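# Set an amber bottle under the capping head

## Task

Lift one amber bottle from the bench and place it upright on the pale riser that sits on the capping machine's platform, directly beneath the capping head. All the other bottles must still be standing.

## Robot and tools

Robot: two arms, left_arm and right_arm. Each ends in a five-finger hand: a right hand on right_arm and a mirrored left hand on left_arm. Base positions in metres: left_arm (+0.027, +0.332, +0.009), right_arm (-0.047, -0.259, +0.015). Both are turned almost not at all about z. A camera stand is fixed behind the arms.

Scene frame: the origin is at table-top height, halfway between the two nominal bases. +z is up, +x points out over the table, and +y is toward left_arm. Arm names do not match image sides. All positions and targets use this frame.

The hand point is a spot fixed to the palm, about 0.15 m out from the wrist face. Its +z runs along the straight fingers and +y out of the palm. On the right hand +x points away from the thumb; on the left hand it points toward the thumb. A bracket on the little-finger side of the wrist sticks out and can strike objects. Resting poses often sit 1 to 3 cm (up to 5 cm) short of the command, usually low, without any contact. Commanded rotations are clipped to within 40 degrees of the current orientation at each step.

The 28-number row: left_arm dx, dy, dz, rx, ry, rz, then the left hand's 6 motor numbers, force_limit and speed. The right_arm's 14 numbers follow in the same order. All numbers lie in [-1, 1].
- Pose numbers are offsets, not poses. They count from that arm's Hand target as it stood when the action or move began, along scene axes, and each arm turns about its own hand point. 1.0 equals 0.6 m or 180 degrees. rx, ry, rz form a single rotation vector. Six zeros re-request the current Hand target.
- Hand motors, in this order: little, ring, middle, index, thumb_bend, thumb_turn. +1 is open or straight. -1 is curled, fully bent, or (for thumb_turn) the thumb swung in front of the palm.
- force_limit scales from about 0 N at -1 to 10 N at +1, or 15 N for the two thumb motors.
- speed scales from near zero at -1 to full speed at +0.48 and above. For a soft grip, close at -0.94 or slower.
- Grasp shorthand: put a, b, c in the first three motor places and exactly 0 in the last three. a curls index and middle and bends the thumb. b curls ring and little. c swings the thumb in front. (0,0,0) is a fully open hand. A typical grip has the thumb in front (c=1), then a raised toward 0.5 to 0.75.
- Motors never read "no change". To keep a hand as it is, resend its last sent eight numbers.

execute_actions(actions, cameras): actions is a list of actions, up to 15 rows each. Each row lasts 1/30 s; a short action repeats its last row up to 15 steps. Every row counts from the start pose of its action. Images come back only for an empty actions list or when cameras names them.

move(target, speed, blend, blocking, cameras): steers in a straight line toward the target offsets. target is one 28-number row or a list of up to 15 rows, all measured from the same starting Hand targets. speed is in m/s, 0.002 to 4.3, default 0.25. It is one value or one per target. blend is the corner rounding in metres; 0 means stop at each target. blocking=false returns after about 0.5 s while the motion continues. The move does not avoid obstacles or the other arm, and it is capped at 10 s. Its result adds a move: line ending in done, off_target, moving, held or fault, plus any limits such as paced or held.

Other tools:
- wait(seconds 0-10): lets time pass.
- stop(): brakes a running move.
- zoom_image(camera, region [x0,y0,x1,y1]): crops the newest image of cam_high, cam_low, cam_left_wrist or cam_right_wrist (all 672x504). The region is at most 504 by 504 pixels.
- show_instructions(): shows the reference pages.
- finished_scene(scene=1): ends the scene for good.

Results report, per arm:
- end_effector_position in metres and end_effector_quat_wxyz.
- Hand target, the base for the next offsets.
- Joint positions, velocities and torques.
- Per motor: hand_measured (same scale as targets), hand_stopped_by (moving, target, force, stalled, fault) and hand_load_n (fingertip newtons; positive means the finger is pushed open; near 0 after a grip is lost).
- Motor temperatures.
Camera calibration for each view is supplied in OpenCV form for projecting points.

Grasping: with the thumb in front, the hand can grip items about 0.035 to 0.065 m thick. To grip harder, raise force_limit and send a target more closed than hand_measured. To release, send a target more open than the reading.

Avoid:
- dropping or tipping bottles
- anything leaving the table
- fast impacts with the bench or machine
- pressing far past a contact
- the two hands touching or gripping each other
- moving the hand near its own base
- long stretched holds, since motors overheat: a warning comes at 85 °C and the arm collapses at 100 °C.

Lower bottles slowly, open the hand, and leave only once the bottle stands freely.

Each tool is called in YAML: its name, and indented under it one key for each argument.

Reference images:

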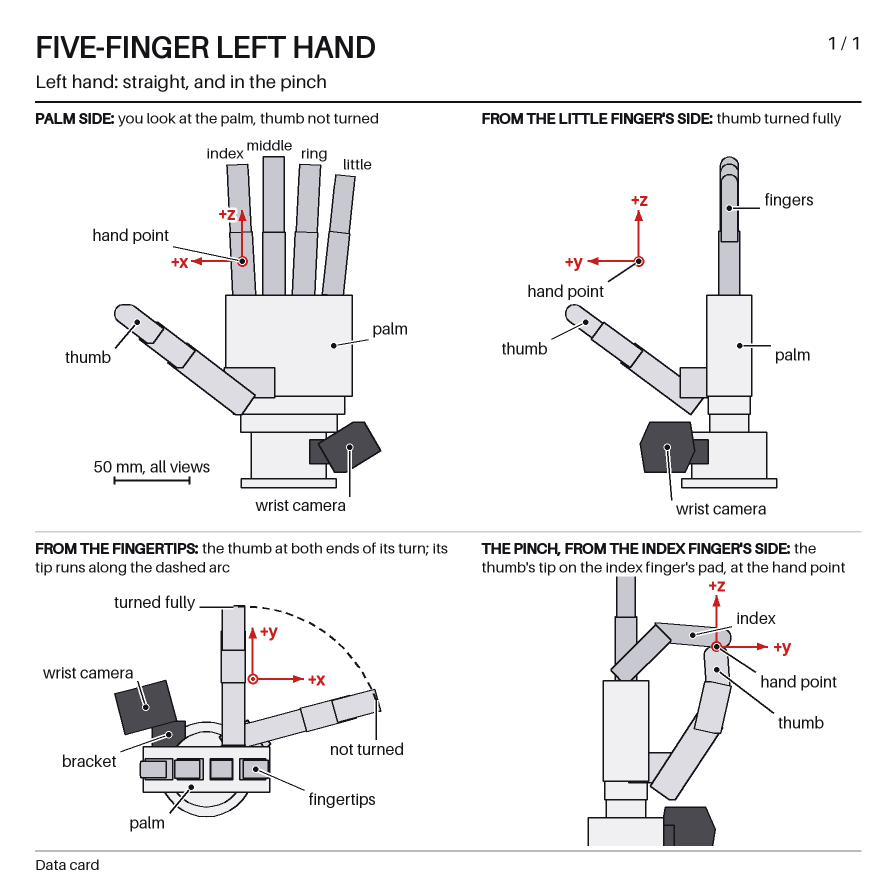

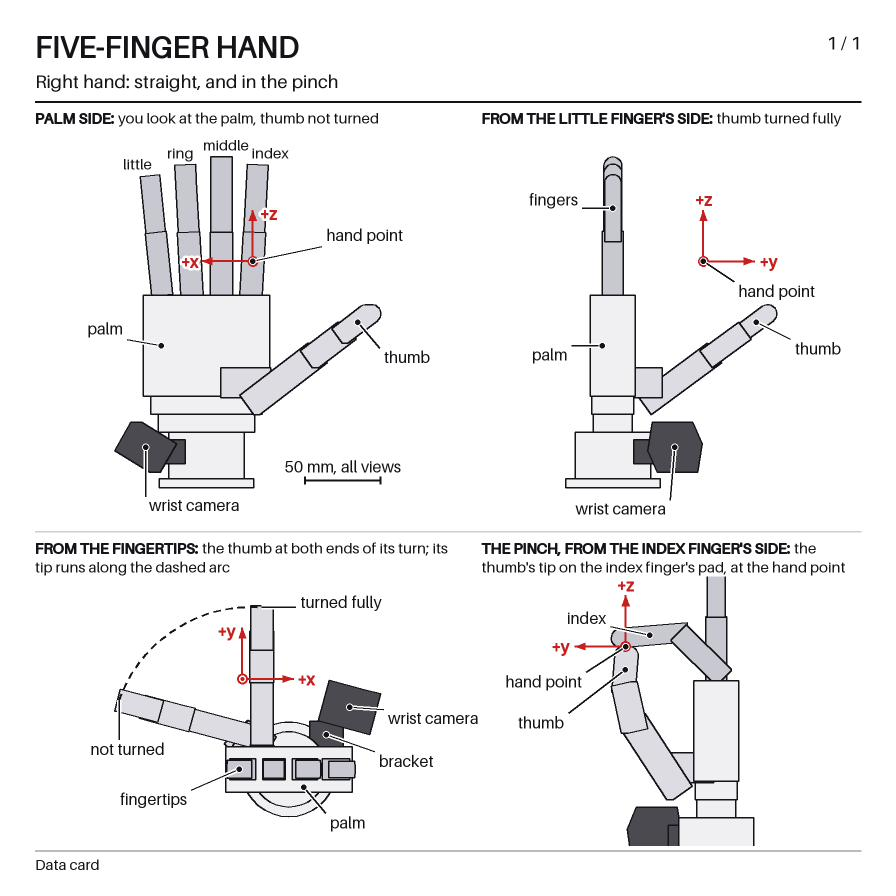

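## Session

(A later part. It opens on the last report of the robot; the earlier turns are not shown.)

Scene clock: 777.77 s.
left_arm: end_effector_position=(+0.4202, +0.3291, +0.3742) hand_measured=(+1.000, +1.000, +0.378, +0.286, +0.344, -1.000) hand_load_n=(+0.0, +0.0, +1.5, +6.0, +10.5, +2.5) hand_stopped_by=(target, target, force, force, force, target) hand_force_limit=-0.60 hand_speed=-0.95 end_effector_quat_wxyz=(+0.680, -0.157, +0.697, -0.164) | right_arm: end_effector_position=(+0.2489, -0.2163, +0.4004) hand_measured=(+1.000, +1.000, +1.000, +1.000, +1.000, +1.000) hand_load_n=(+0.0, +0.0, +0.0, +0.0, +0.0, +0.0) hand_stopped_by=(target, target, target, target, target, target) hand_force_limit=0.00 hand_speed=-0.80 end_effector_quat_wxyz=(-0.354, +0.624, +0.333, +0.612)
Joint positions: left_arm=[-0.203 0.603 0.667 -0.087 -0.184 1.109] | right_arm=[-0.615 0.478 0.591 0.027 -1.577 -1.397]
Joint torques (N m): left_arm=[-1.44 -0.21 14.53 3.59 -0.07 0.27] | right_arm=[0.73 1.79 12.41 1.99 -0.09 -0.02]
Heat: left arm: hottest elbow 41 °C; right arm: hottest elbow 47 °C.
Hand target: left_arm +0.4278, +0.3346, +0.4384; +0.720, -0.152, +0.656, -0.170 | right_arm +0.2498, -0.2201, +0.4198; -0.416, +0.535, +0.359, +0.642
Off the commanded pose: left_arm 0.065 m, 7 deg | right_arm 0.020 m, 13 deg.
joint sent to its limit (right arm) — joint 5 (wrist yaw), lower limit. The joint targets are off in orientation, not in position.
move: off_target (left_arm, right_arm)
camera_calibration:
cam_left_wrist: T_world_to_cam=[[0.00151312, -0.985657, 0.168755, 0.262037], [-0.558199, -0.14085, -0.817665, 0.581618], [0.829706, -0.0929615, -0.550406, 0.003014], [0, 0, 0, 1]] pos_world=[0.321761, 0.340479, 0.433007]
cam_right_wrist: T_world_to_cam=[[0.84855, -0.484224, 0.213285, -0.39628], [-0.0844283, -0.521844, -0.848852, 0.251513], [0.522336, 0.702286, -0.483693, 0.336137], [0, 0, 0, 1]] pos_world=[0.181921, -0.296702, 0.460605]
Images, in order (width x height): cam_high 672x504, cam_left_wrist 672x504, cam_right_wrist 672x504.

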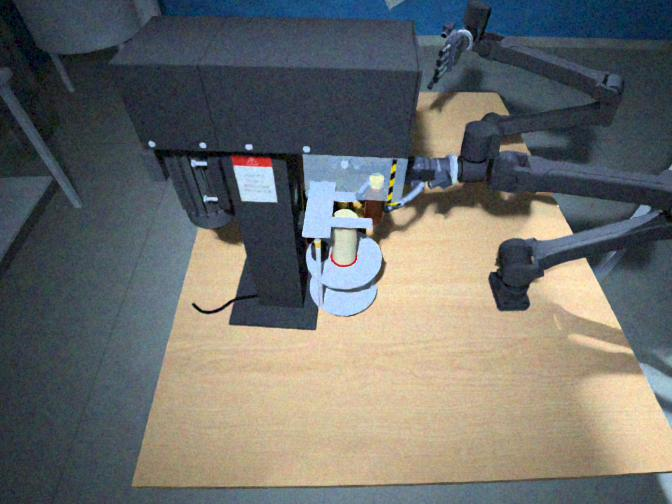

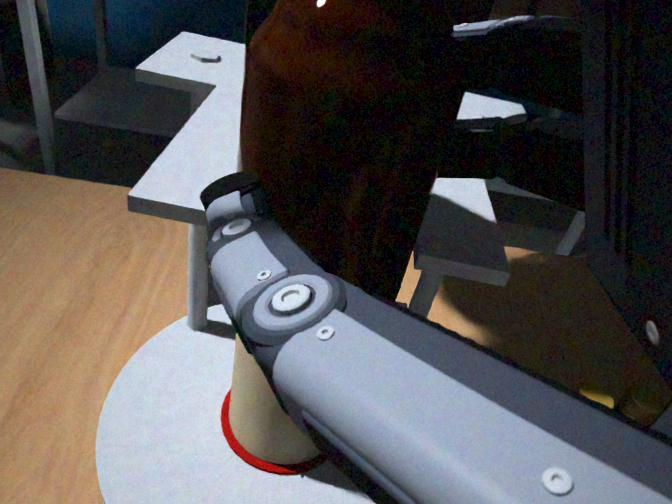

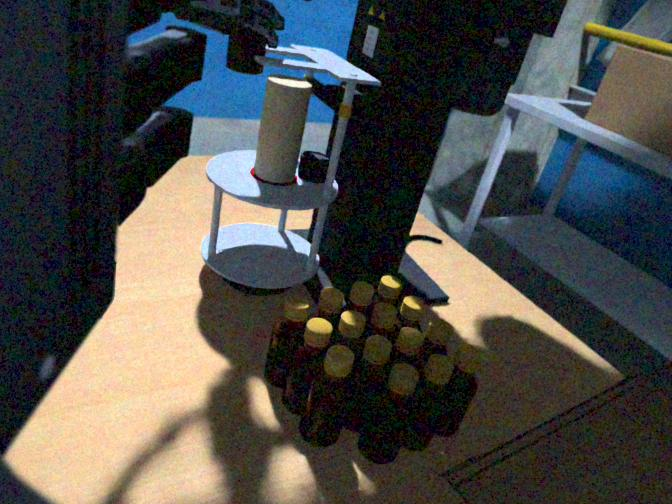

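move:
  target: [0.034,0.0005,0.007,0,-0.004,0,1,1,-0.24,-0.26,0.0,-1,-0.6,-0.95,0,0,0,0,0,0,1,1,1,1,1,1,0,-0.8]
  speed: 0.03
  cameras: ["cam_high","cam_left_wrist","cam_right_wrist"]

zoom_image:
  camera: "cam_right_wrist"
  region: [190, 0, 320, 100]

zoom_image:
  camera: "cam_high"
  region: [300, 165, 420, 255]

zoom_image:
  camera: "cam_left_wrist"
  region: [140, 60, 280, 200]

zoom_image:
  camera: "cam_left_wrist"
  region: [360, 140, 560, 340]

Scene clock: 785.80 s.
left_arm: end_effector_position=(+0.4396, +0.3295, +0.3783) hand_measured=(+1.000, +1.000, +0.378, +0.286, +0.344, -1.000) hand_load_n=(+0.0, +0.0, +1.5, +6.0, +10.5, +2.5) hand_stopped_by=(target, target, force, force, force, target) hand_force_limit=-0.60 hand_speed=-0.95 end_effector_quat_wxyz=(+0.684, -0.157, +0.693, -0.165) | right_arm: end_effector_position=(+0.2489, -0.2163, +0.4004) hand_measured=(+1.000, +1.000, +1.000, +1.000, +1.000, +1.000) hand_load_n=(+0.0, +0.0, +0.0, +0.0, +0.0, +0.0) hand_stopped_by=(target, target, target, target, target, target) hand_force_limit=0.00 hand_speed=-0.80 end_effector_quat_wxyz=(-0.354, +0.624, +0.333, +0.612)
Joint positions: left_arm=[-0.185 0.666 0.689 -0.033 -0.166 1.11] | right_arm=[-0.615 0.478 0.591 0.027 -1.577 -1.397]
Joint torques (N m): left_arm=[-1.32 -1.26 14.35 3.66 -0.03 0.27] | right_arm=[-0.21 2.49 12.29 1.78 -0.11 0.01]
Heat: left arm: hottest elbow 45 °C; right arm: hottest elbow 47 °C.
Hand target: left_arm +0.4482, +0.3350, +0.4427; +0.724, -0.151, +0.651, -0.171 | right_arm +0.2498, -0.2201, +0.4198; -0.416, +0.535, +0.359, +0.642
Off the commanded pose: left_arm 0.065 m, 7 deg | right_arm 0.020 m, 13 deg.
joint sent to its limit (right arm) — joint 5 (wrist yaw), lower limit. The joint targets are off in orientation, not in position.
move: off_target (left_arm, right_arm)
camera_calibration:
cam_left_wrist: T_world_to_cam=[[-0.000192939, -0.985348, 0.170554, 0.261714], [-0.54806, -0.142554, -0.824202, 0.594369], [0.836439, -0.0936327, -0.540002, -0.0174347], [0, 0, 0, 1]] pos_world=[0.340383, 0.340977, 0.435829]
cam_right_wrist: T_world_to_cam=[[0.84855, -0.484224, 0.213285, -0.39628], [-0.0844283, -0.521844, -0.848852, 0.251513], [0.522336, 0.702286, -0.483693, 0.336137], [0, 0, 0, 1]] pos_world=[0.181921, -0.296702, 0.460605]
Images, in order (width x height): cam_high 672x504, cam_left_wrist 672x504, cam_right_wrist 672x504.

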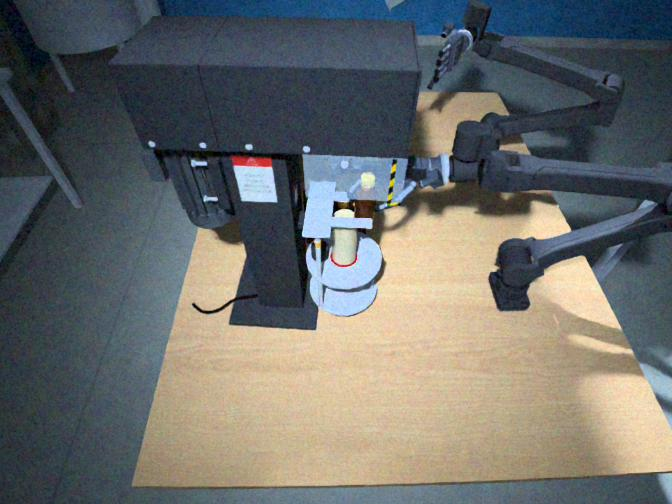

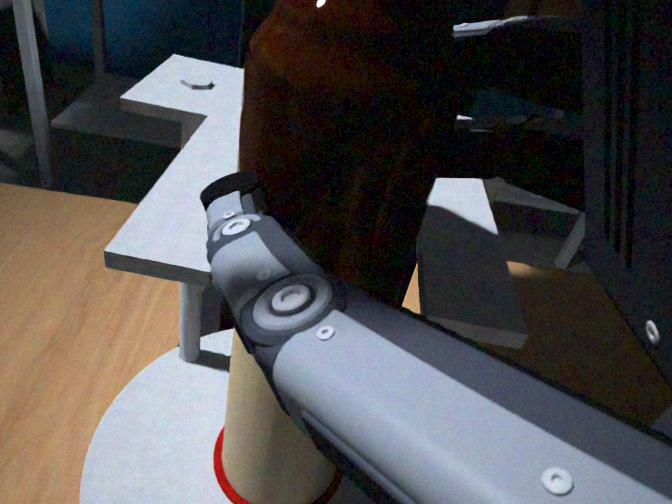

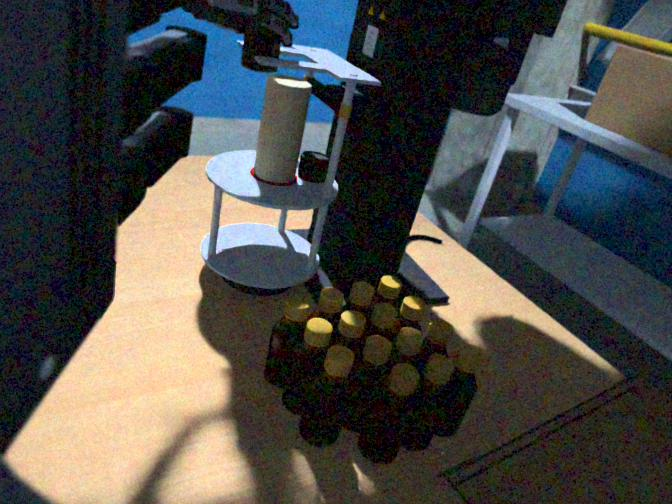

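Scaled by 3.877 from the camera's 672x504 image, which has a finer 960x720 frame.

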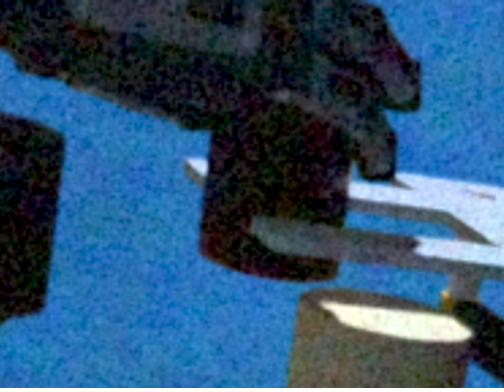

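Scaled by 4.200 from the camera's 672x504 image, which has a finer 960x720 frame.

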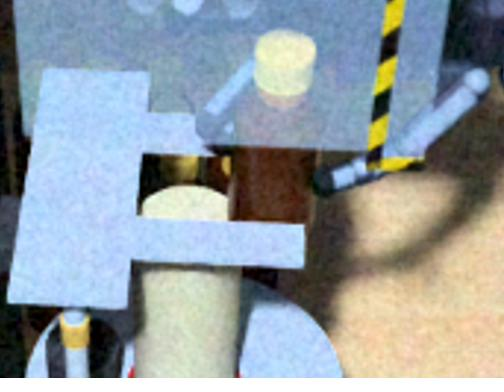

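Scaled by 3.600 from the camera's 672x504 image, which has a finer 960x720 frame.

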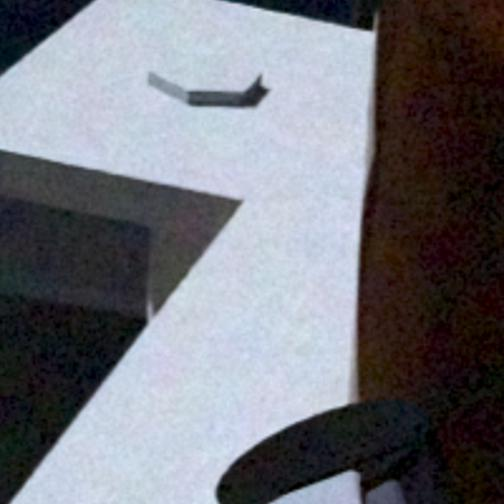

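Scaled by 2.520 from the camera's 672x504 image, which has a finer 960x720 frame.

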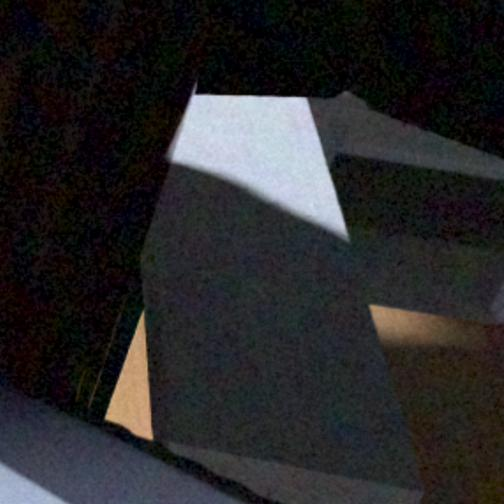

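move:
  target: [0.034,-0.001,0.003,0,-0.001,0,1,1,-0.24,-0.26,0.0,-1,-0.6,-0.95,0,0,0,0,0,0,1,1,1,1,1,1,0,-0.8]
  speed: 0.03
  cameras: ["cam_high","cam_left_wrist","cam_right_wrist"]

zoom_image:
  camera: "cam_right_wrist"
  region: [190, 0, 320, 100]

zoom_image:
  camera: "cam_high"
  region: [300, 165, 420, 255]

zoom_image:
  camera: "cam_left_wrist"
  region: [360, 140, 560, 340]

Scene clock: 799.90 s.
left_arm: end_effector_position=(+0.4590, +0.3286, +0.3797) hand_measured=(+1.000, +1.000, +0.378, +0.286, +0.344, -1.000) hand_load_n=(+0.0, +0.0, +2.0, +6.0, +10.5, +2.5) hand_stopped_by=(target, target, force, force, force, target) hand_force_limit=-0.60 hand_speed=-0.95 end_effector_quat_wxyz=(+0.685, -0.157, +0.692, -0.166) | right_arm: end_effector_position=(+0.2489, -0.2163, +0.4004) hand_measured=(+1.000, +1.000, +1.000, +1.000, +1.000, +1.000) hand_load_n=(+0.0, +0.0, +0.0, +0.0, +0.0, +0.0) hand_stopped_by=(target, target, target, target, target, target) hand_force_limit=0.00 hand_speed=-0.80 end_effector_quat_wxyz=(-0.354, +0.624, +0.333, +0.612)
Joint positions: left_arm=[-0.174 0.73 0.714 0.009 -0.154 1.11] | right_arm=[-0.615 0.478 0.591 0.027 -1.577 -1.397]
Joint torques (N m): left_arm=[-1.67 -2.26 14.38 3.63 -0.05 0.24] | right_arm=[0.38 2.55 12.4 1.96 -0.04 -0.02]
Motor temperatures (°C): left_arm=[33 28 47 25 25 26] | right_arm=[27 25 47 24 24 24]
Heat: left arm: hottest elbow 47 °C; right arm: hottest elbow 47 °C.
Hand target: left_arm +0.4687, +0.3343, +0.4443; +0.725, -0.150, +0.650, -0.171 | right_arm +0.2498, -0.2201, +0.4198; -0.416, +0.535, +0.359, +0.642
Off the commanded pose: left_arm 0.066 m, 7 deg | right_arm 0.020 m, 13 deg.
joint sent to its limit (right arm) — joint 5 (wrist yaw), lower limit. The joint targets are off in orientation, not in position.
move: off_target (left_arm, right_arm)
camera_calibration:
cam_left_wrist: T_world_to_cam=[[-0.00095371, -0.985261, 0.171055, 0.260748], [-0.54627, -0.142764, -0.825353, 0.605757], [0.837609, -0.0942292, -0.538082, -0.034063], [0, 0, 0, 1]] pos_world=[0.359687, 0.340175, 0.437033]
cam_right_wrist: T_world_to_cam=[[0.84855, -0.484224, 0.213285, -0.39628], [-0.0844283, -0.521844, -0.848852, 0.251513], [0.522336, 0.702286, -0.483693, 0.336137], [0, 0, 0, 1]] pos_world=[0.181921, -0.296702, 0.460605]
Images, in order (width x height): cam_high 672x504, cam_left_wrist 672x504, cam_right_wrist 672x504.

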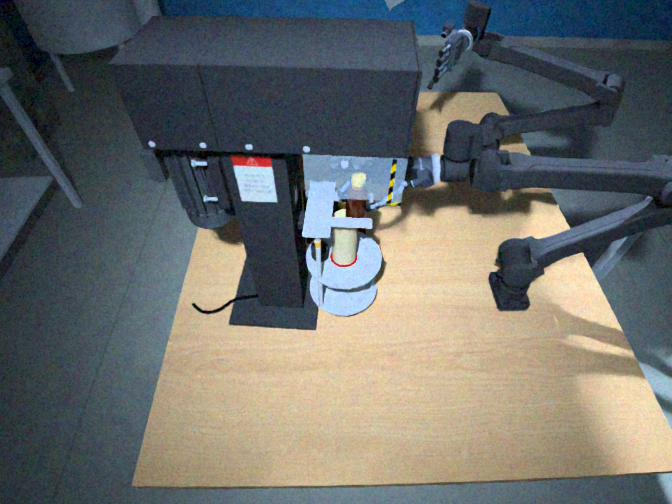

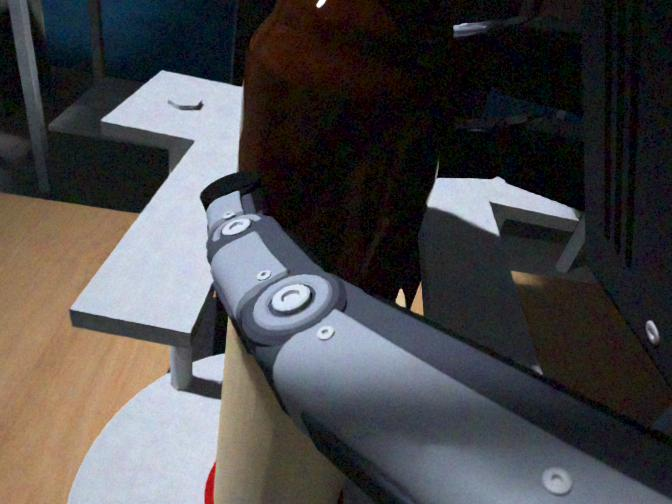

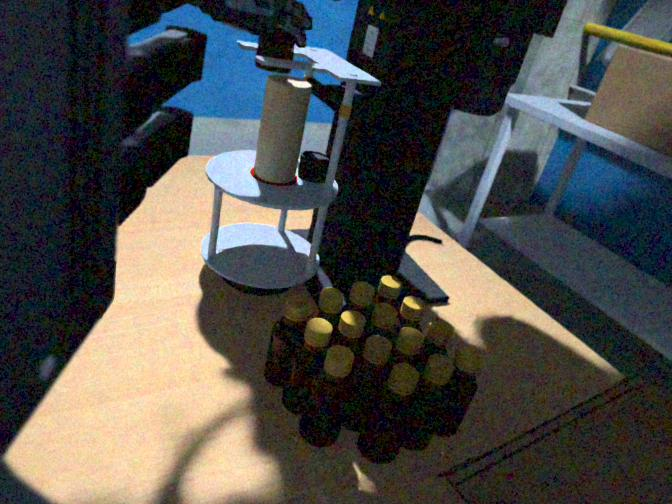

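Scaled by 3.877 from the camera's 672x504 image, which has a finer 960x720 frame.

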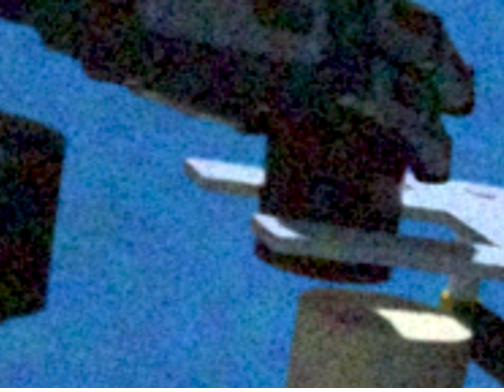

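Scaled by 4.200 from the camera's 672x504 image, which has a finer 960x720 frame.

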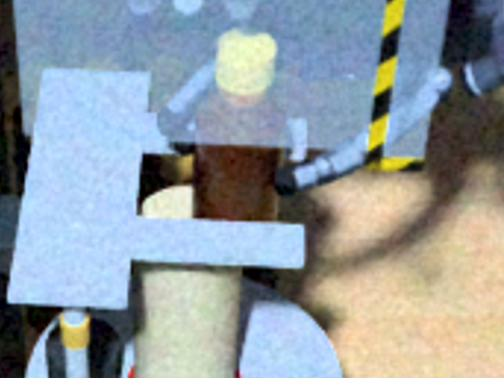

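Scaled by 2.520 from the camera's 672x504 image, which has a finer 960x720 frame.

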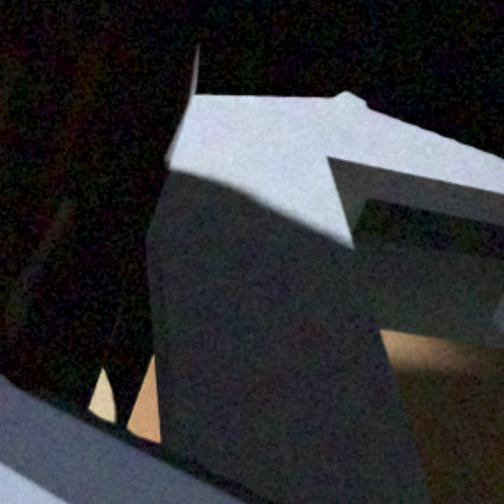

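move:
  target: [0.0345,-0.0035,0.002,0,-0.001,0,1,1,-0.24,-0.26,0.0,-1,-0.6,-0.95,0,0,0,0,0,0,1,1,1,1,1,1,0,-0.8]
  speed: 0.03
  cameras: ["cam_high","cam_left_wrist","cam_right_wrist"]

zoom_image:
  camera: "cam_right_wrist"
  region: [220, 0, 350, 100]

zoom_image:
  camera: "cam_high"
  region: [300, 165, 420, 255]

zoom_image:
  camera: "cam_left_wrist"
  region: [360, 140, 560, 340]

zoom_image:
  camera: "cam_left_wrist"
  region: [60, 60, 320, 320]

Scene clock: 804.50 s.
left_arm: end_effector_position=(+0.4786, +0.3265, +0.3811) hand_measured=(+1.000, +1.000, +0.378, +0.286, +0.344, -1.000) hand_load_n=(+0.0, +0.0, +1.5, +6.0, +10.5, +2.5) hand_stopped_by=(target, target, force, force, force, target) hand_force_limit=-0.60 hand_speed=-0.95 end_effector_quat_wxyz=(+0.686, -0.157, +0.691, -0.166) | right_arm: end_effector_position=(+0.2489, -0.2163, +0.4004) hand_measured=(+1.000, +1.000, +1.000, +1.000, +1.000, +1.000) hand_load_n=(+0.0, +0.0, +0.5, +0.0, +0.0, +0.0) hand_stopped_by=(target, target, target, target, target, target) hand_force_limit=0.00 hand_speed=-0.80 end_effector_quat_wxyz=(-0.354, +0.624, +0.333, +0.612)
Joint positions: left_arm=[-0.169 0.795 0.741 0.049 -0.15 1.11] | right_arm=[-0.615 0.478 0.591 0.027 -1.577 -1.397]
Joint torques (N m): left_arm=[-1.61 -2.84 14.38 3.58 -0.03 0.27] | right_arm=[-0.15 2.08 12.49 1.98 -0.07 0.01]
Heat: left arm: hottest elbow 47 °C; right arm: hottest elbow 48 °C.
Hand target: left_arm +0.4893, +0.3323, +0.4457; +0.726, -0.150, +0.649, -0.171 | right_arm +0.2498, -0.2201, +0.4198; -0.416, +0.535, +0.359, +0.642
Off the commanded pose: left_arm 0.066 m, 7 deg | right_arm 0.020 m, 13 deg.
joint sent to its limit (right arm) — joint 5 (wrist yaw), lower limit. The joint targets are off in orientation, not in position.
move: off_target (left_arm, right_arm)
camera_calibration:
cam_left_wrist: T_world_to_cam=[[-0.0015053, -0.985159, 0.17164, 0.258442], [-0.54343, -0.143278, -0.827137, 0.616767], [0.839453, -0.0945194, -0.535149, -0.0518605], [0, 0, 0, 1]] pos_world=[0.379093, 0.338074, 0.438039]
cam_right_wrist: T_world_to_cam=[[0.84855, -0.484224, 0.213285, -0.39628], [-0.0844283, -0.521844, -0.848852, 0.251513], [0.522336, 0.702286, -0.483693, 0.336137], [0, 0, 0, 1]] pos_world=[0.181921, -0.296702, 0.460605]
Images, in order (width x height): cam_high 672x504, cam_left_wrist 672x504, cam_right_wrist 672x504.

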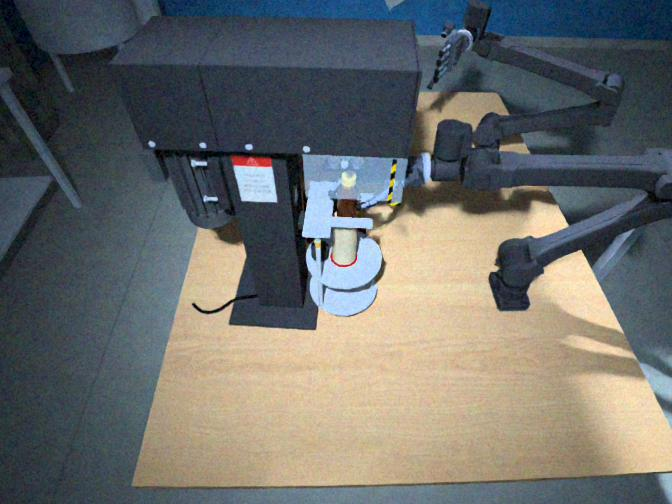

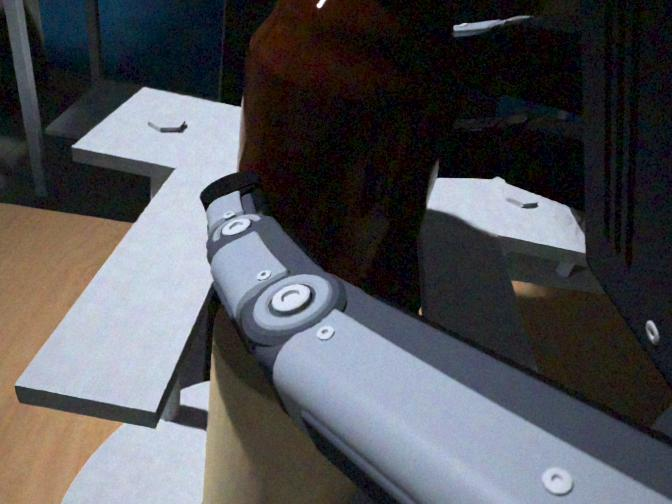

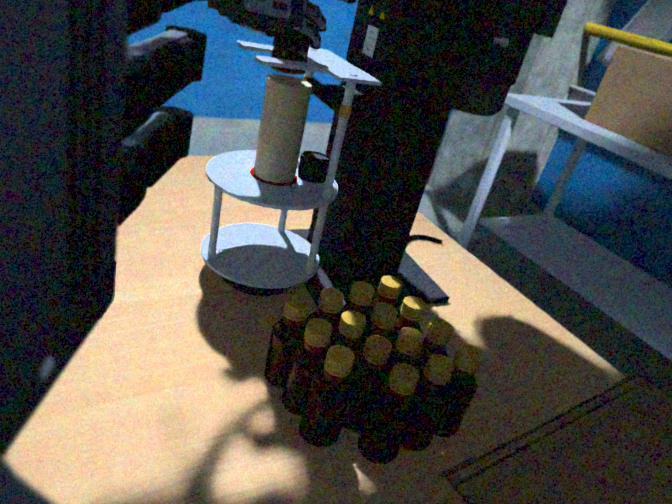

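Scaled by 3.877 from the camera's 672x504 image, which has a finer 960x720 frame.

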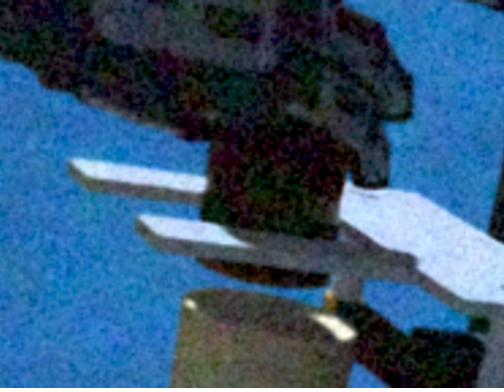

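Scaled by 4.200 from the camera's 672x504 image, which has a finer 960x720 frame.

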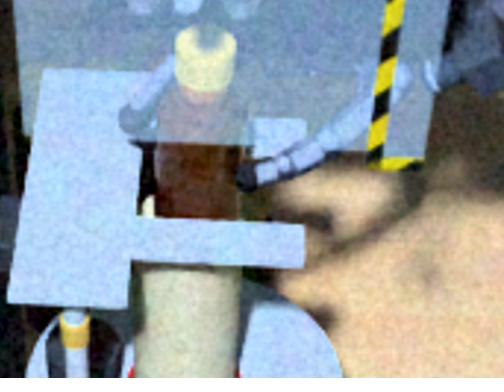

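Scaled by 2.520 from the camera's 672x504 image, which has a finer 960x720 frame.

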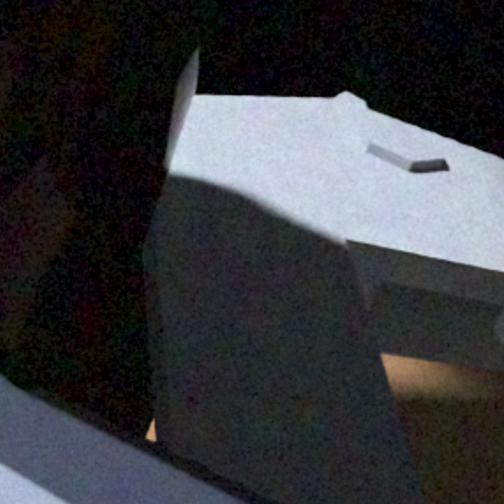

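Scaled by 1.938 from the camera's 672x504 image, which has a finer 960x720 frame.

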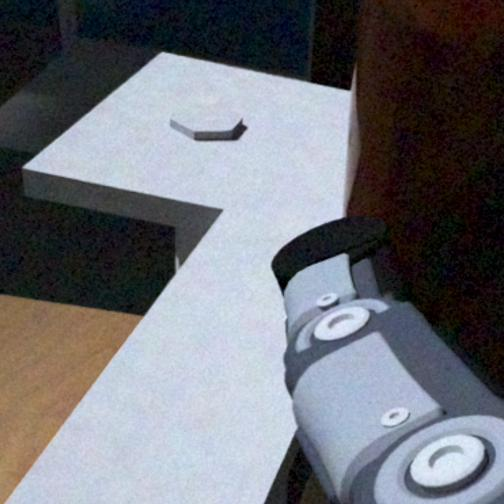

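move:
  target: [0.007,-0.0005,-0.026,0,0.008,0,1,1,-0.24,-0.26,0.0,-1,-0.6,-0.95,0,0,0,0,0,0,1,1,1,1,1,1,0,-0.8]
  speed: 0.03

Scene clock: 815.63 s.
left_arm: end_effector_position=(+0.4841, +0.3265, +0.3738) hand_measured=(+1.000, +1.000, +0.378, +0.286, +0.344, -1.000) hand_load_n=(+0.0, +0.0, +1.5, +6.0, +10.5, +2.5) hand_stopped_by=(target, target, force, force, force, target) hand_force_limit=-0.60 hand_speed=-0.95 end_effector_quat_wxyz=(+0.681, -0.157, +0.696, -0.164) | right_arm: end_effector_position=(+0.2489, -0.2163, +0.4004) hand_measured=(+1.000, +1.000, +1.000, +1.000, +1.000, +1.000) hand_load_n=(+0.0, +0.0, +0.0, +0.0, +0.0, +0.0) hand_stopped_by=(target, target, target, target, target, target) hand_force_limit=0.00 hand_speed=-0.80 end_effector_quat_wxyz=(-0.354, +0.624, +0.333, +0.612)
Joint positions: left_arm=[-0.166 0.816 0.741 0.056 -0.147 1.11] | right_arm=[-0.615 0.478 0.591 0.027 -1.577 -1.397]
Joint torques (N m): left_arm=[-1.14 -2.9 13.42 3.59 -0.04 0.23] | right_arm=[0.62 2.37 12.3 2.21 -0.06 -0.03]
Heat: left arm: hottest elbow 49 °C; right arm: hottest elbow 48 °C.
Hand target: left_arm +0.4935, +0.3320, +0.4301; +0.718, -0.152, +0.658, -0.170 | right_arm +0.2498, -0.2201, +0.4198; -0.416, +0.535, +0.359, +0.642
Off the commanded pose: left_arm 0.057 m, 6 deg | right_arm 0.020 m, 13 deg.
joint sent to its limit (right arm) — joint 5 (wrist yaw), lower limit. The joint targets are off in orientation, not in position.
move: off_target (left_arm, right_arm)

move:
  target: [0.0,0.0,-0.018,0,0.002,0,1,1,-0.24,-0.26,0.0,-1,-0.6,-0.95,0,0,0,0,0,0,1,1,1,1,1,1,0,-0.8]
  speed: 0.03
  cameras: ["cam_high","cam_left_wrist","cam_right_wrist"]

zoom_image:
  camera: "cam_right_wrist"
  region: [220, 0, 350, 100]

zoom_image:
  camera: "cam_high"
  region: [300, 165, 420, 255]

Scene clock: 818.37 s.
left_arm: end_effector_position=(+0.4863, +0.3262, +0.3772) hand_measured=(+1.000, +1.000, +0.378, +0.286, +0.344, -1.000) hand_load_n=(+0.0, +0.0, +1.5, +6.0, +10.5, +2.5) hand_stopped_by=(target, target, force, force, force, target) hand_force_limit=-0.60 hand_speed=-0.95 end_effector_quat_wxyz=(+0.686, -0.156, +0.690, -0.166) | right_arm: end_effector_position=(+0.2489, -0.2163, +0.4004) hand_measured=(+1.000, +1.000, +1.000, +1.000, +1.000, +1.000) hand_load_n=(+0.0, +0.0, +0.0, +0.0, +0.0, +0.0) hand_stopped_by=(target, target, target, target, target, target) hand_force_limit=0.00 hand_speed=-0.80 end_effector_quat_wxyz=(-0.354, +0.624, +0.333, +0.612)
Joint positions: left_arm=[-0.165 0.82 0.741 0.076 -0.146 1.11] | right_arm=[-0.615 0.478 0.591 0.027 -1.577 -1.397]
Joint torques (N m): left_arm=[-1.2 -3.19 12.1 3.58 -0.04 0.2] | right_arm=[0.91 1.38 12.51 1.98 -0.08 -0.01]
Heat: left arm: hottest elbow 49 °C; right arm: hottest elbow 48 °C.
Hand target: left_arm +0.4935, +0.3319, +0.4192; +0.716, -0.153, +0.660, -0.169 | right_arm +0.2498, -0.2201, +0.4198; -0.416, +0.535, +0.359, +0.642
Off the commanded pose: left_arm 0.043 m, 5 deg | right_arm 0.020 m, 13 deg.
joint sent to its limit (right arm) — joint 5 (wrist yaw), lower limit. The joint targets are off in orientation, not in position.
move: off_target (left_arm, right_arm)
camera_calibration:
cam_left_wrist: T_world_to_cam=[[-0.0021753, -0.985108, 0.17192, 0.258964], [-0.54222, -0.143292, -0.827928, 0.617484], [0.840234, -0.0950195, -0.533834, -0.0611976], [0, 0, 0, 1]] pos_world=[0.386796, 0.337773, 0.434042]
cam_right_wrist: T_world_to_cam=[[0.84855, -0.484224, 0.213285, -0.39628], [-0.0844283, -0.521844, -0.848852, 0.251513], [0.522336, 0.702286, -0.483693, 0.336137], [0, 0, 0, 1]] pos_world=[0.181921, -0.296702, 0.460605]
Images, in order (width x height): cam_high 672x504, cam_left_wrist 672x504, cam_right_wrist 672x504.

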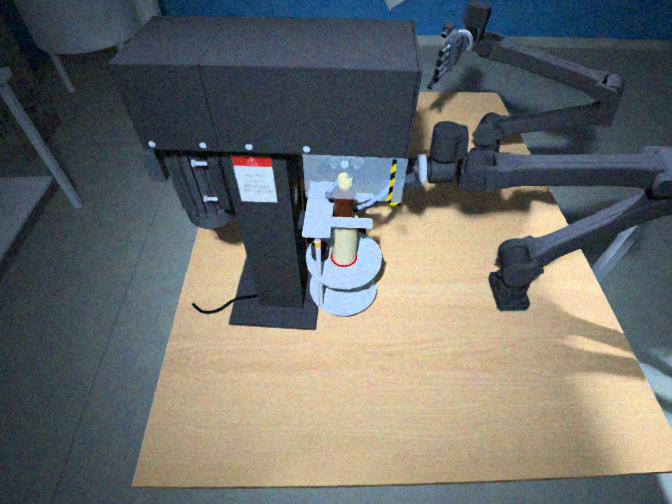

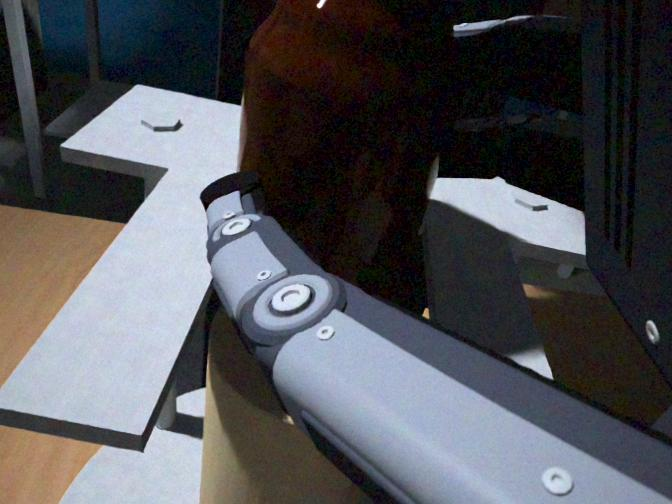

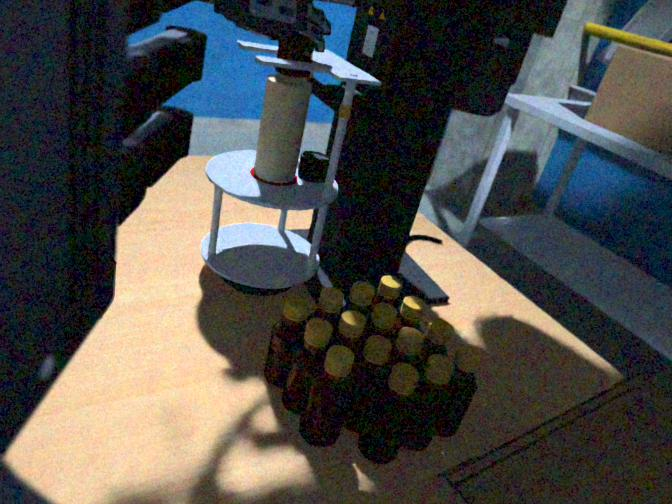

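Scaled by 3.877 from the camera's 672x504 image, which has a finer 960x720 frame.

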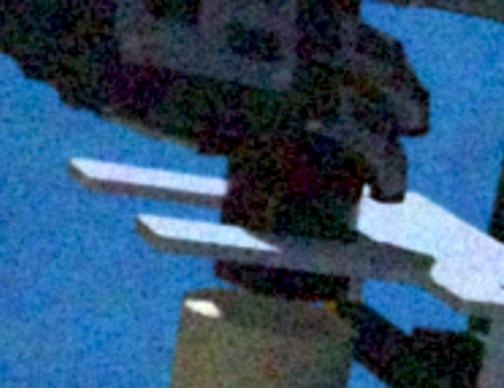

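Scaled by 4.200 from the camera's 672x504 image, which has a finer 960x720 frame.

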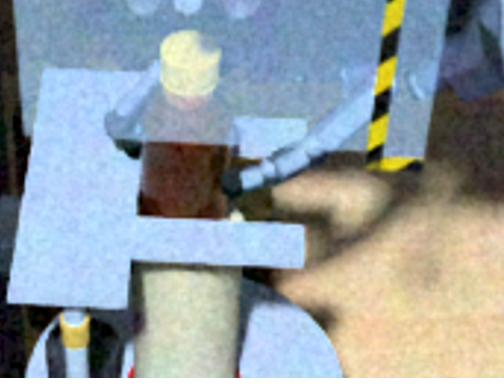

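move:
  target: [-0.008,0.0,-0.014,0,0.008,0,1,1,-0.24,-0.26,0.0,-1,-0.6,-0.95,0,0,0,0,0,0,1,1,1,1,1,1,0,-0.8]
  speed: 0.03

Scene clock: 821.17 s.
left_arm: end_effector_position=(+0.4863, +0.3262, +0.3772) hand_measured=(+1.000, +1.000, +0.378, +0.286, +0.344, -1.000) hand_load_n=(+0.0, +0.0, +1.5, +6.0, +10.5, +2.0) hand_stopped_by=(target, target, force, force, force, target) hand_force_limit=-0.60 hand_speed=-0.95 end_effector_quat_wxyz=(+0.686, -0.156, +0.690, -0.166) | right_arm: end_effector_position=(+0.2489, -0.2163, +0.4004) hand_measured=(+1.000, +1.000, +1.000, +1.000, +1.000, +1.000) hand_load_n=(+0.0, -0.5, +0.0, +0.0, +0.0, +0.0) hand_stopped_by=(target, target, target, target, target, target) hand_force_limit=0.00 hand_speed=-0.80 end_effector_quat_wxyz=(-0.354, +0.624, +0.333, +0.612)
Joint positions: left_arm=[-0.165 0.82 0.741 0.076 -0.146 1.11] | right_arm=[-0.615 0.478 0.591 0.027 -1.577 -1.397]
Joint torques (N m): left_arm=[-1.26 -3.25 11.58 2.44 -0.05 0.2] | right_arm=[0.73 1.96 12.29 1.98 -0.08 -0.01]
Heat: left arm: hottest elbow 49 °C; right arm: hottest elbow 48 °C.
Hand target: left_arm +0.4887, +0.3319, +0.4108; +0.708, -0.155, +0.669, -0.167 | right_arm +0.2498, -0.2201, +0.4198; -0.416, +0.535, +0.359, +0.642
Off the commanded pose: left_arm 0.034 m, 3 deg | right_arm 0.020 m, 13 deg.
joint sent to its limit (right arm) — joint 5 (wrist yaw), lower limit. The joint targets are off in orientation, not in position.
move: off_target (left_arm, right_arm)

move:
  target: [-0.005,0.0,-0.012,0,0.006,0,1,1,-0.24,-0.26,0.0,-1,-0.6,-0.95,0,0,0,0,0,0,1,1,1,1,1,1,0,-0.8]
  speed: 0.03

Scene clock: 822.77 s.
left_arm: end_effector_position=(+0.4857, +0.3263, +0.3745) hand_measured=(+1.000, +1.000, +0.378, +0.286, +0.344, -1.000) hand_load_n=(+0.0, +0.0, +1.5, +6.0, +10.0, +2.5) hand_stopped_by=(target, target, force, force, force, target) hand_force_limit=-0.60 hand_speed=-0.95 end_effector_quat_wxyz=(+0.683, -0.157, +0.694, -0.165) | right_arm: end_effector_position=(+0.2489, -0.2163, +0.4004) hand_measured=(+1.000, +1.000, +1.000, +1.000, +1.000, +1.000) hand_load_n=(+0.0, +0.0, +0.0, +0.0, +0.0, +0.0) hand_stopped_by=(target, target, target, target, target, target) hand_force_limit=0.00 hand_speed=-0.80 end_effector_quat_wxyz=(-0.354, +0.624, +0.333, +0.612)
Joint positions: left_arm=[-0.165 0.82 0.741 0.066 -0.146 1.11] | right_arm=[-0.615 0.478 0.591 0.027 -1.577 -1.397]
Joint torques (N m): left_arm=[-1.85 -3.78 10.91 2.18 -0.1 0.12] | right_arm=[0.15 2.67 12.26 2 -0.09 0]
Heat: left arm: hottest elbow 49 °C; right arm: hottest elbow 48 °C.
Hand target: left_arm +0.4857, +0.3319, +0.4037; +0.701, -0.157, +0.675, -0.166 | right_arm +0.2498, -0.2201, +0.4198; -0.416, +0.535, +0.359, +0.642
Off the commanded pose: left_arm 0.030 m, 3 deg | right_arm 0.020 m, 13 deg.
joint sent to its limit (right arm) — joint 5 (wrist yaw), lower limit. The joint targets are off in orientation, not in position.
move: off_target (left_arm, right_arm)

move:
  target: [-0.007,0.0,-0.01,0,0.002,0,1,1,-0.24,-0.26,0.0,-1,-0.6,-0.95,0,0,0,0,0,0,1,1,1,1,1,1,0,-0.8]
  speed: 0.03

Scene clock: 824.73 s.
left_arm: end_effector_position=(+0.4857, +0.3263, +0.3745) hand_measured=(+1.000, +1.000, +0.378, +0.286, +0.344, -1.000) hand_load_n=(+0.0, +0.0, +1.5, +6.0, +10.5, +2.5) hand_stopped_by=(target, target, force, force, force, target) hand_force_limit=-0.60 hand_speed=-0.95 end_effector_quat_wxyz=(+0.683, -0.157, +0.694, -0.165) | right_arm: end_effector_position=(+0.2489, -0.2163, +0.4004) hand_measured=(+1.000, +1.000, +1.000, +1.000, +1.000, +1.000) hand_load_n=(+0.0, +0.0, +0.0, +0.0, +0.0, +0.0) hand_stopped_by=(target, target, target, target, target, target) hand_force_limit=0.00 hand_speed=-0.80 end_effector_quat_wxyz=(-0.354, +0.624, +0.333, +0.612)
Joint positions: left_arm=[-0.165 0.82 0.741 0.066 -0.146 1.11] | right_arm=[-0.615 0.478 0.591 0.027 -1.577 -1.397]
Joint torques (N m): left_arm=[-1.96 -4.31 9.96 2.18 -0.17 0.14] | right_arm=[0.32 2.14 12.52 1.99 -0.05 -0.01]
Heat: left arm: hottest elbow 48 °C; right arm: hottest elbow 48 °C.
Hand target: left_arm +0.4815, +0.3319, +0.3977; +0.699, -0.157, +0.678, -0.165 | right_arm +0.2498, -0.2201, +0.4198; -0.416, +0.535, +0.359, +0.642
Off the commanded pose: left_arm 0.024 m, 3 deg | right_arm 0.020 m, 13 deg.
joint sent to its limit (right arm) — joint 5 (wrist yaw), lower limit. The joint targets are off in orientation, not in position.
move: off_target (left_arm, right_arm)

move:
  target: [-0.004,0.0,-0.01,0,0.001,0,1,1,-0.24,-0.26,0.0,-1,-0.6,-0.95,0,0,0,0,0,0,1,1,1,1,1,1,0,-0.8]
  speed: 0.03

Scene clock: 826.63 s.
left_arm: end_effector_position=(+0.4836, +0.3266, +0.3691) hand_measured=(+1.000, +1.000, +0.378, +0.286, +0.344, -1.000) hand_load_n=(+0.0, +0.0, +2.0, +6.5, +10.0, +2.5) hand_stopped_by=(target, target, force, force, force, target) hand_force_limit=-0.60 hand_speed=-0.95 end_effector_quat_wxyz=(+0.681, -0.157, +0.697, -0.164) | right_arm: end_effector_position=(+0.2489, -0.2163, +0.4004) hand_measured=(+1.000, +1.000, +1.000, +1.000, +1.000, +1.000) hand_load_n=(+0.0, +0.0, +0.0, +0.0, +0.0, +0.0) hand_stopped_by=(target, target, target, target, target, target) hand_force_limit=0.00 hand_speed=-0.80 end_effector_quat_wxyz=(-0.354, +0.624, +0.333, +0.612)
Joint positions: left_arm=[-0.165 0.815 0.729 0.066 -0.145 1.11] | right_arm=[-0.615 0.478 0.591 0.027 -1.577 -1.397]
Joint torques (N m): left_arm=[-2.08 -4.66 9.51 2.54 -0.3 0.16] | right_arm=[0.5 2.02 12.34 2.07 -0.1 0.01]
Heat: left arm: hottest elbow 48 °C; right arm: hottest elbow 48 °C.
Hand target: left_arm +0.4792, +0.3319, +0.3917; +0.698, -0.157, +0.679, -0.165 | right_arm +0.2498, -0.2201, +0.4198; -0.416, +0.535, +0.359, +0.642
Off the commanded pose: left_arm 0.024 m, 3 deg | right_arm 0.020 m, 13 deg.
joint sent to its limit (right arm) — joint 5 (wrist yaw), lower limit. The joint targets are off in orientation, not in position.
move: off_target (left_arm, right_arm)

move:
  target: [-0.003,0.0,-0.006,0,-0.001,0,1,1,-0.24,-0.26,0.0,-1,-0.6,-0.95,0,0,0,0,0,0,1,1,1,1,1,1,0,-0.8]
  speed: 0.02
  cameras: ["cam_high","cam_left_wrist","cam_right_wrist"]

zoom_image:
  camera: "cam_right_wrist"
  region: [220, 0, 350, 100]

zoom_image:
  camera: "cam_high"
  region: [300, 165, 420, 255]

zoom_image:
  camera: "cam_left_wrist"
  region: [60, 60, 320, 320]

Scene clock: 829.37 s.
left_arm: end_effector_position=(+0.4806, +0.3269, +0.3686) hand_measured=(+1.000, +1.000, +0.378, +0.286, +0.344, -1.000) hand_load_n=(+0.0, +0.0, +3.0, +6.0, +10.0, +1.5) hand_stopped_by=(target, target, force, force, force, target) hand_force_limit=-0.60 hand_speed=-0.95 end_effector_quat_wxyz=(+0.681, -0.156, +0.696, -0.165) | right_arm: end_effector_position=(+0.2489, -0.2163, +0.4004) hand_measured=(+1.000, +1.000, +1.000, +1.000, +1.000, +1.000) hand_load_n=(+0.0, +0.0, +0.0, +0.0, +0.0, +0.0) hand_stopped_by=(target, target, target, target, target, target) hand_force_limit=0.00 hand_speed=-0.80 end_effector_quat_wxyz=(-0.354, +0.624, +0.333, +0.612)
Joint positions: left_arm=[-0.165 0.805 0.722 0.066 -0.144 1.11] | right_arm=[-0.615 0.478 0.591 0.027 -1.577 -1.397]
Joint torques (N m): left_arm=[-2.08 -4.37 9.28 3 -0.35 0.16] | right_arm=[-0.32 1.73 12.26 1.99 -0.09 -0.01]
Heat: left arm: hottest elbow 48 °C; right arm: hottest elbow 48 °C.
Hand target: left_arm +0.4773, +0.3319, +0.3881; +0.699, -0.157, +0.678, -0.165 | right_arm +0.2498, -0.2201, +0.4198; -0.416, +0.535, +0.359, +0.642
Off the commanded pose: left_arm 0.020 m, 3 deg | right_arm 0.020 m, 13 deg.
joint sent to its limit (right arm) — joint 5 (wrist yaw), lower limit. The joint targets are off in orientation, not in position.
move: off_target (left_arm, right_arm)
camera_calibration:
cam_left_wrist: T_world_to_cam=[[-0.000865359, -0.985494, 0.169707, 0.261445], [-0.55423, -0.140785, -0.820371, 0.609525], [0.832363, -0.0947666, -0.546069, -0.0526524], [0, 0, 0, 1]] pos_world=[0.381869, 0.338475, 0.426916]
cam_right_wrist: T_world_to_cam=[[0.84855, -0.484224, 0.213285, -0.39628], [-0.0844283, -0.521844, -0.848852, 0.251513], [0.522336, 0.702286, -0.483693, 0.336137], [0, 0, 0, 1]] pos_world=[0.181921, -0.296702, 0.460605]
Images, in order (width x height): cam_high 672x504, cam_left_wrist 672x504, cam_right_wrist 672x504.

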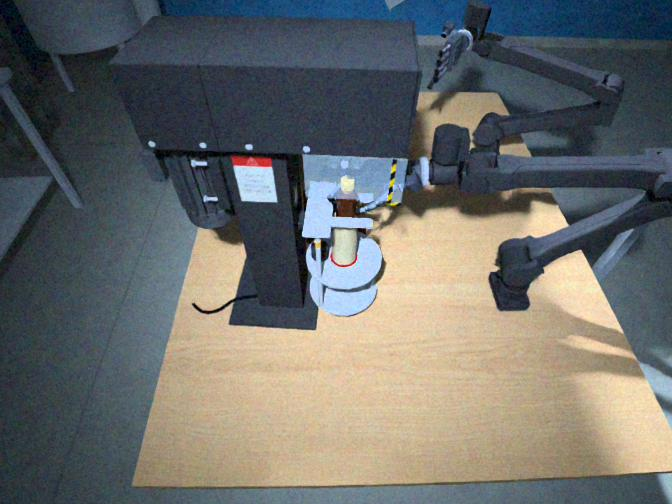

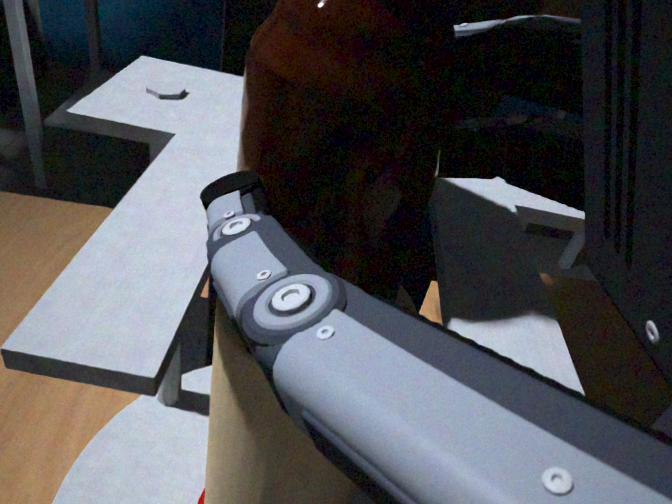

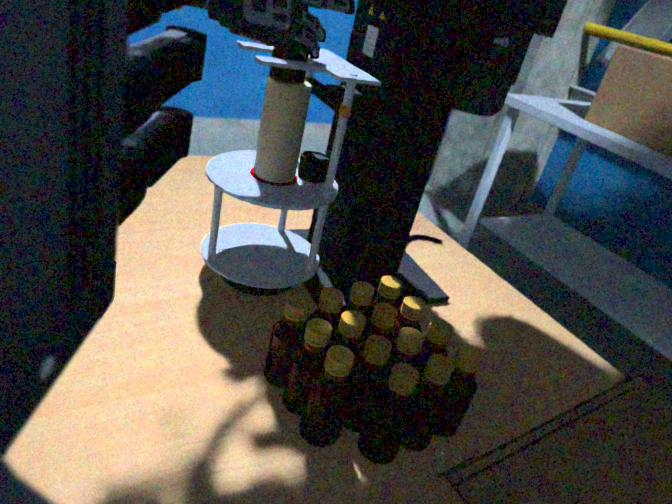

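Scaled by 3.877 from the camera's 672x504 image, which has a finer 960x720 frame.

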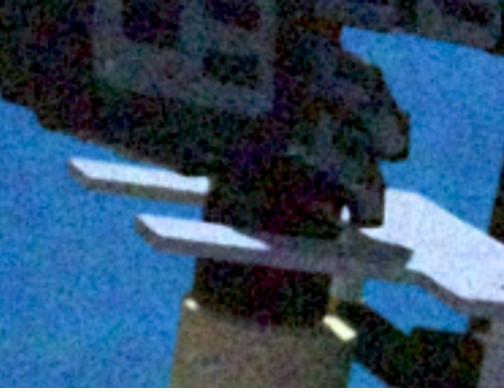

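Scaled by 4.200 from the camera's 672x504 image, which has a finer 960x720 frame.

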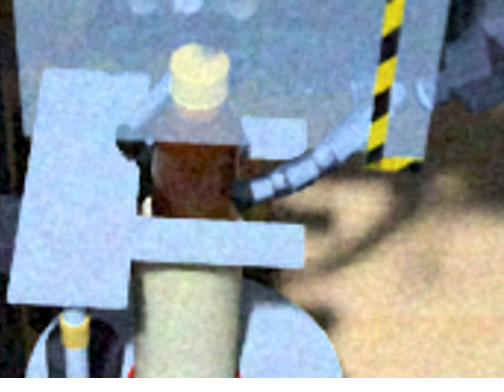

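Scaled by 1.938 from the camera's 672x504 image, which has a finer 960x720 frame.

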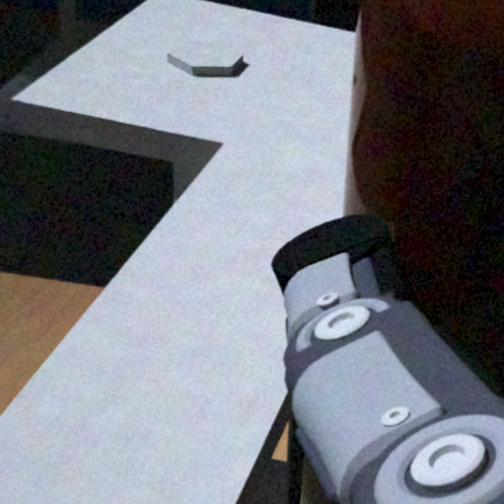

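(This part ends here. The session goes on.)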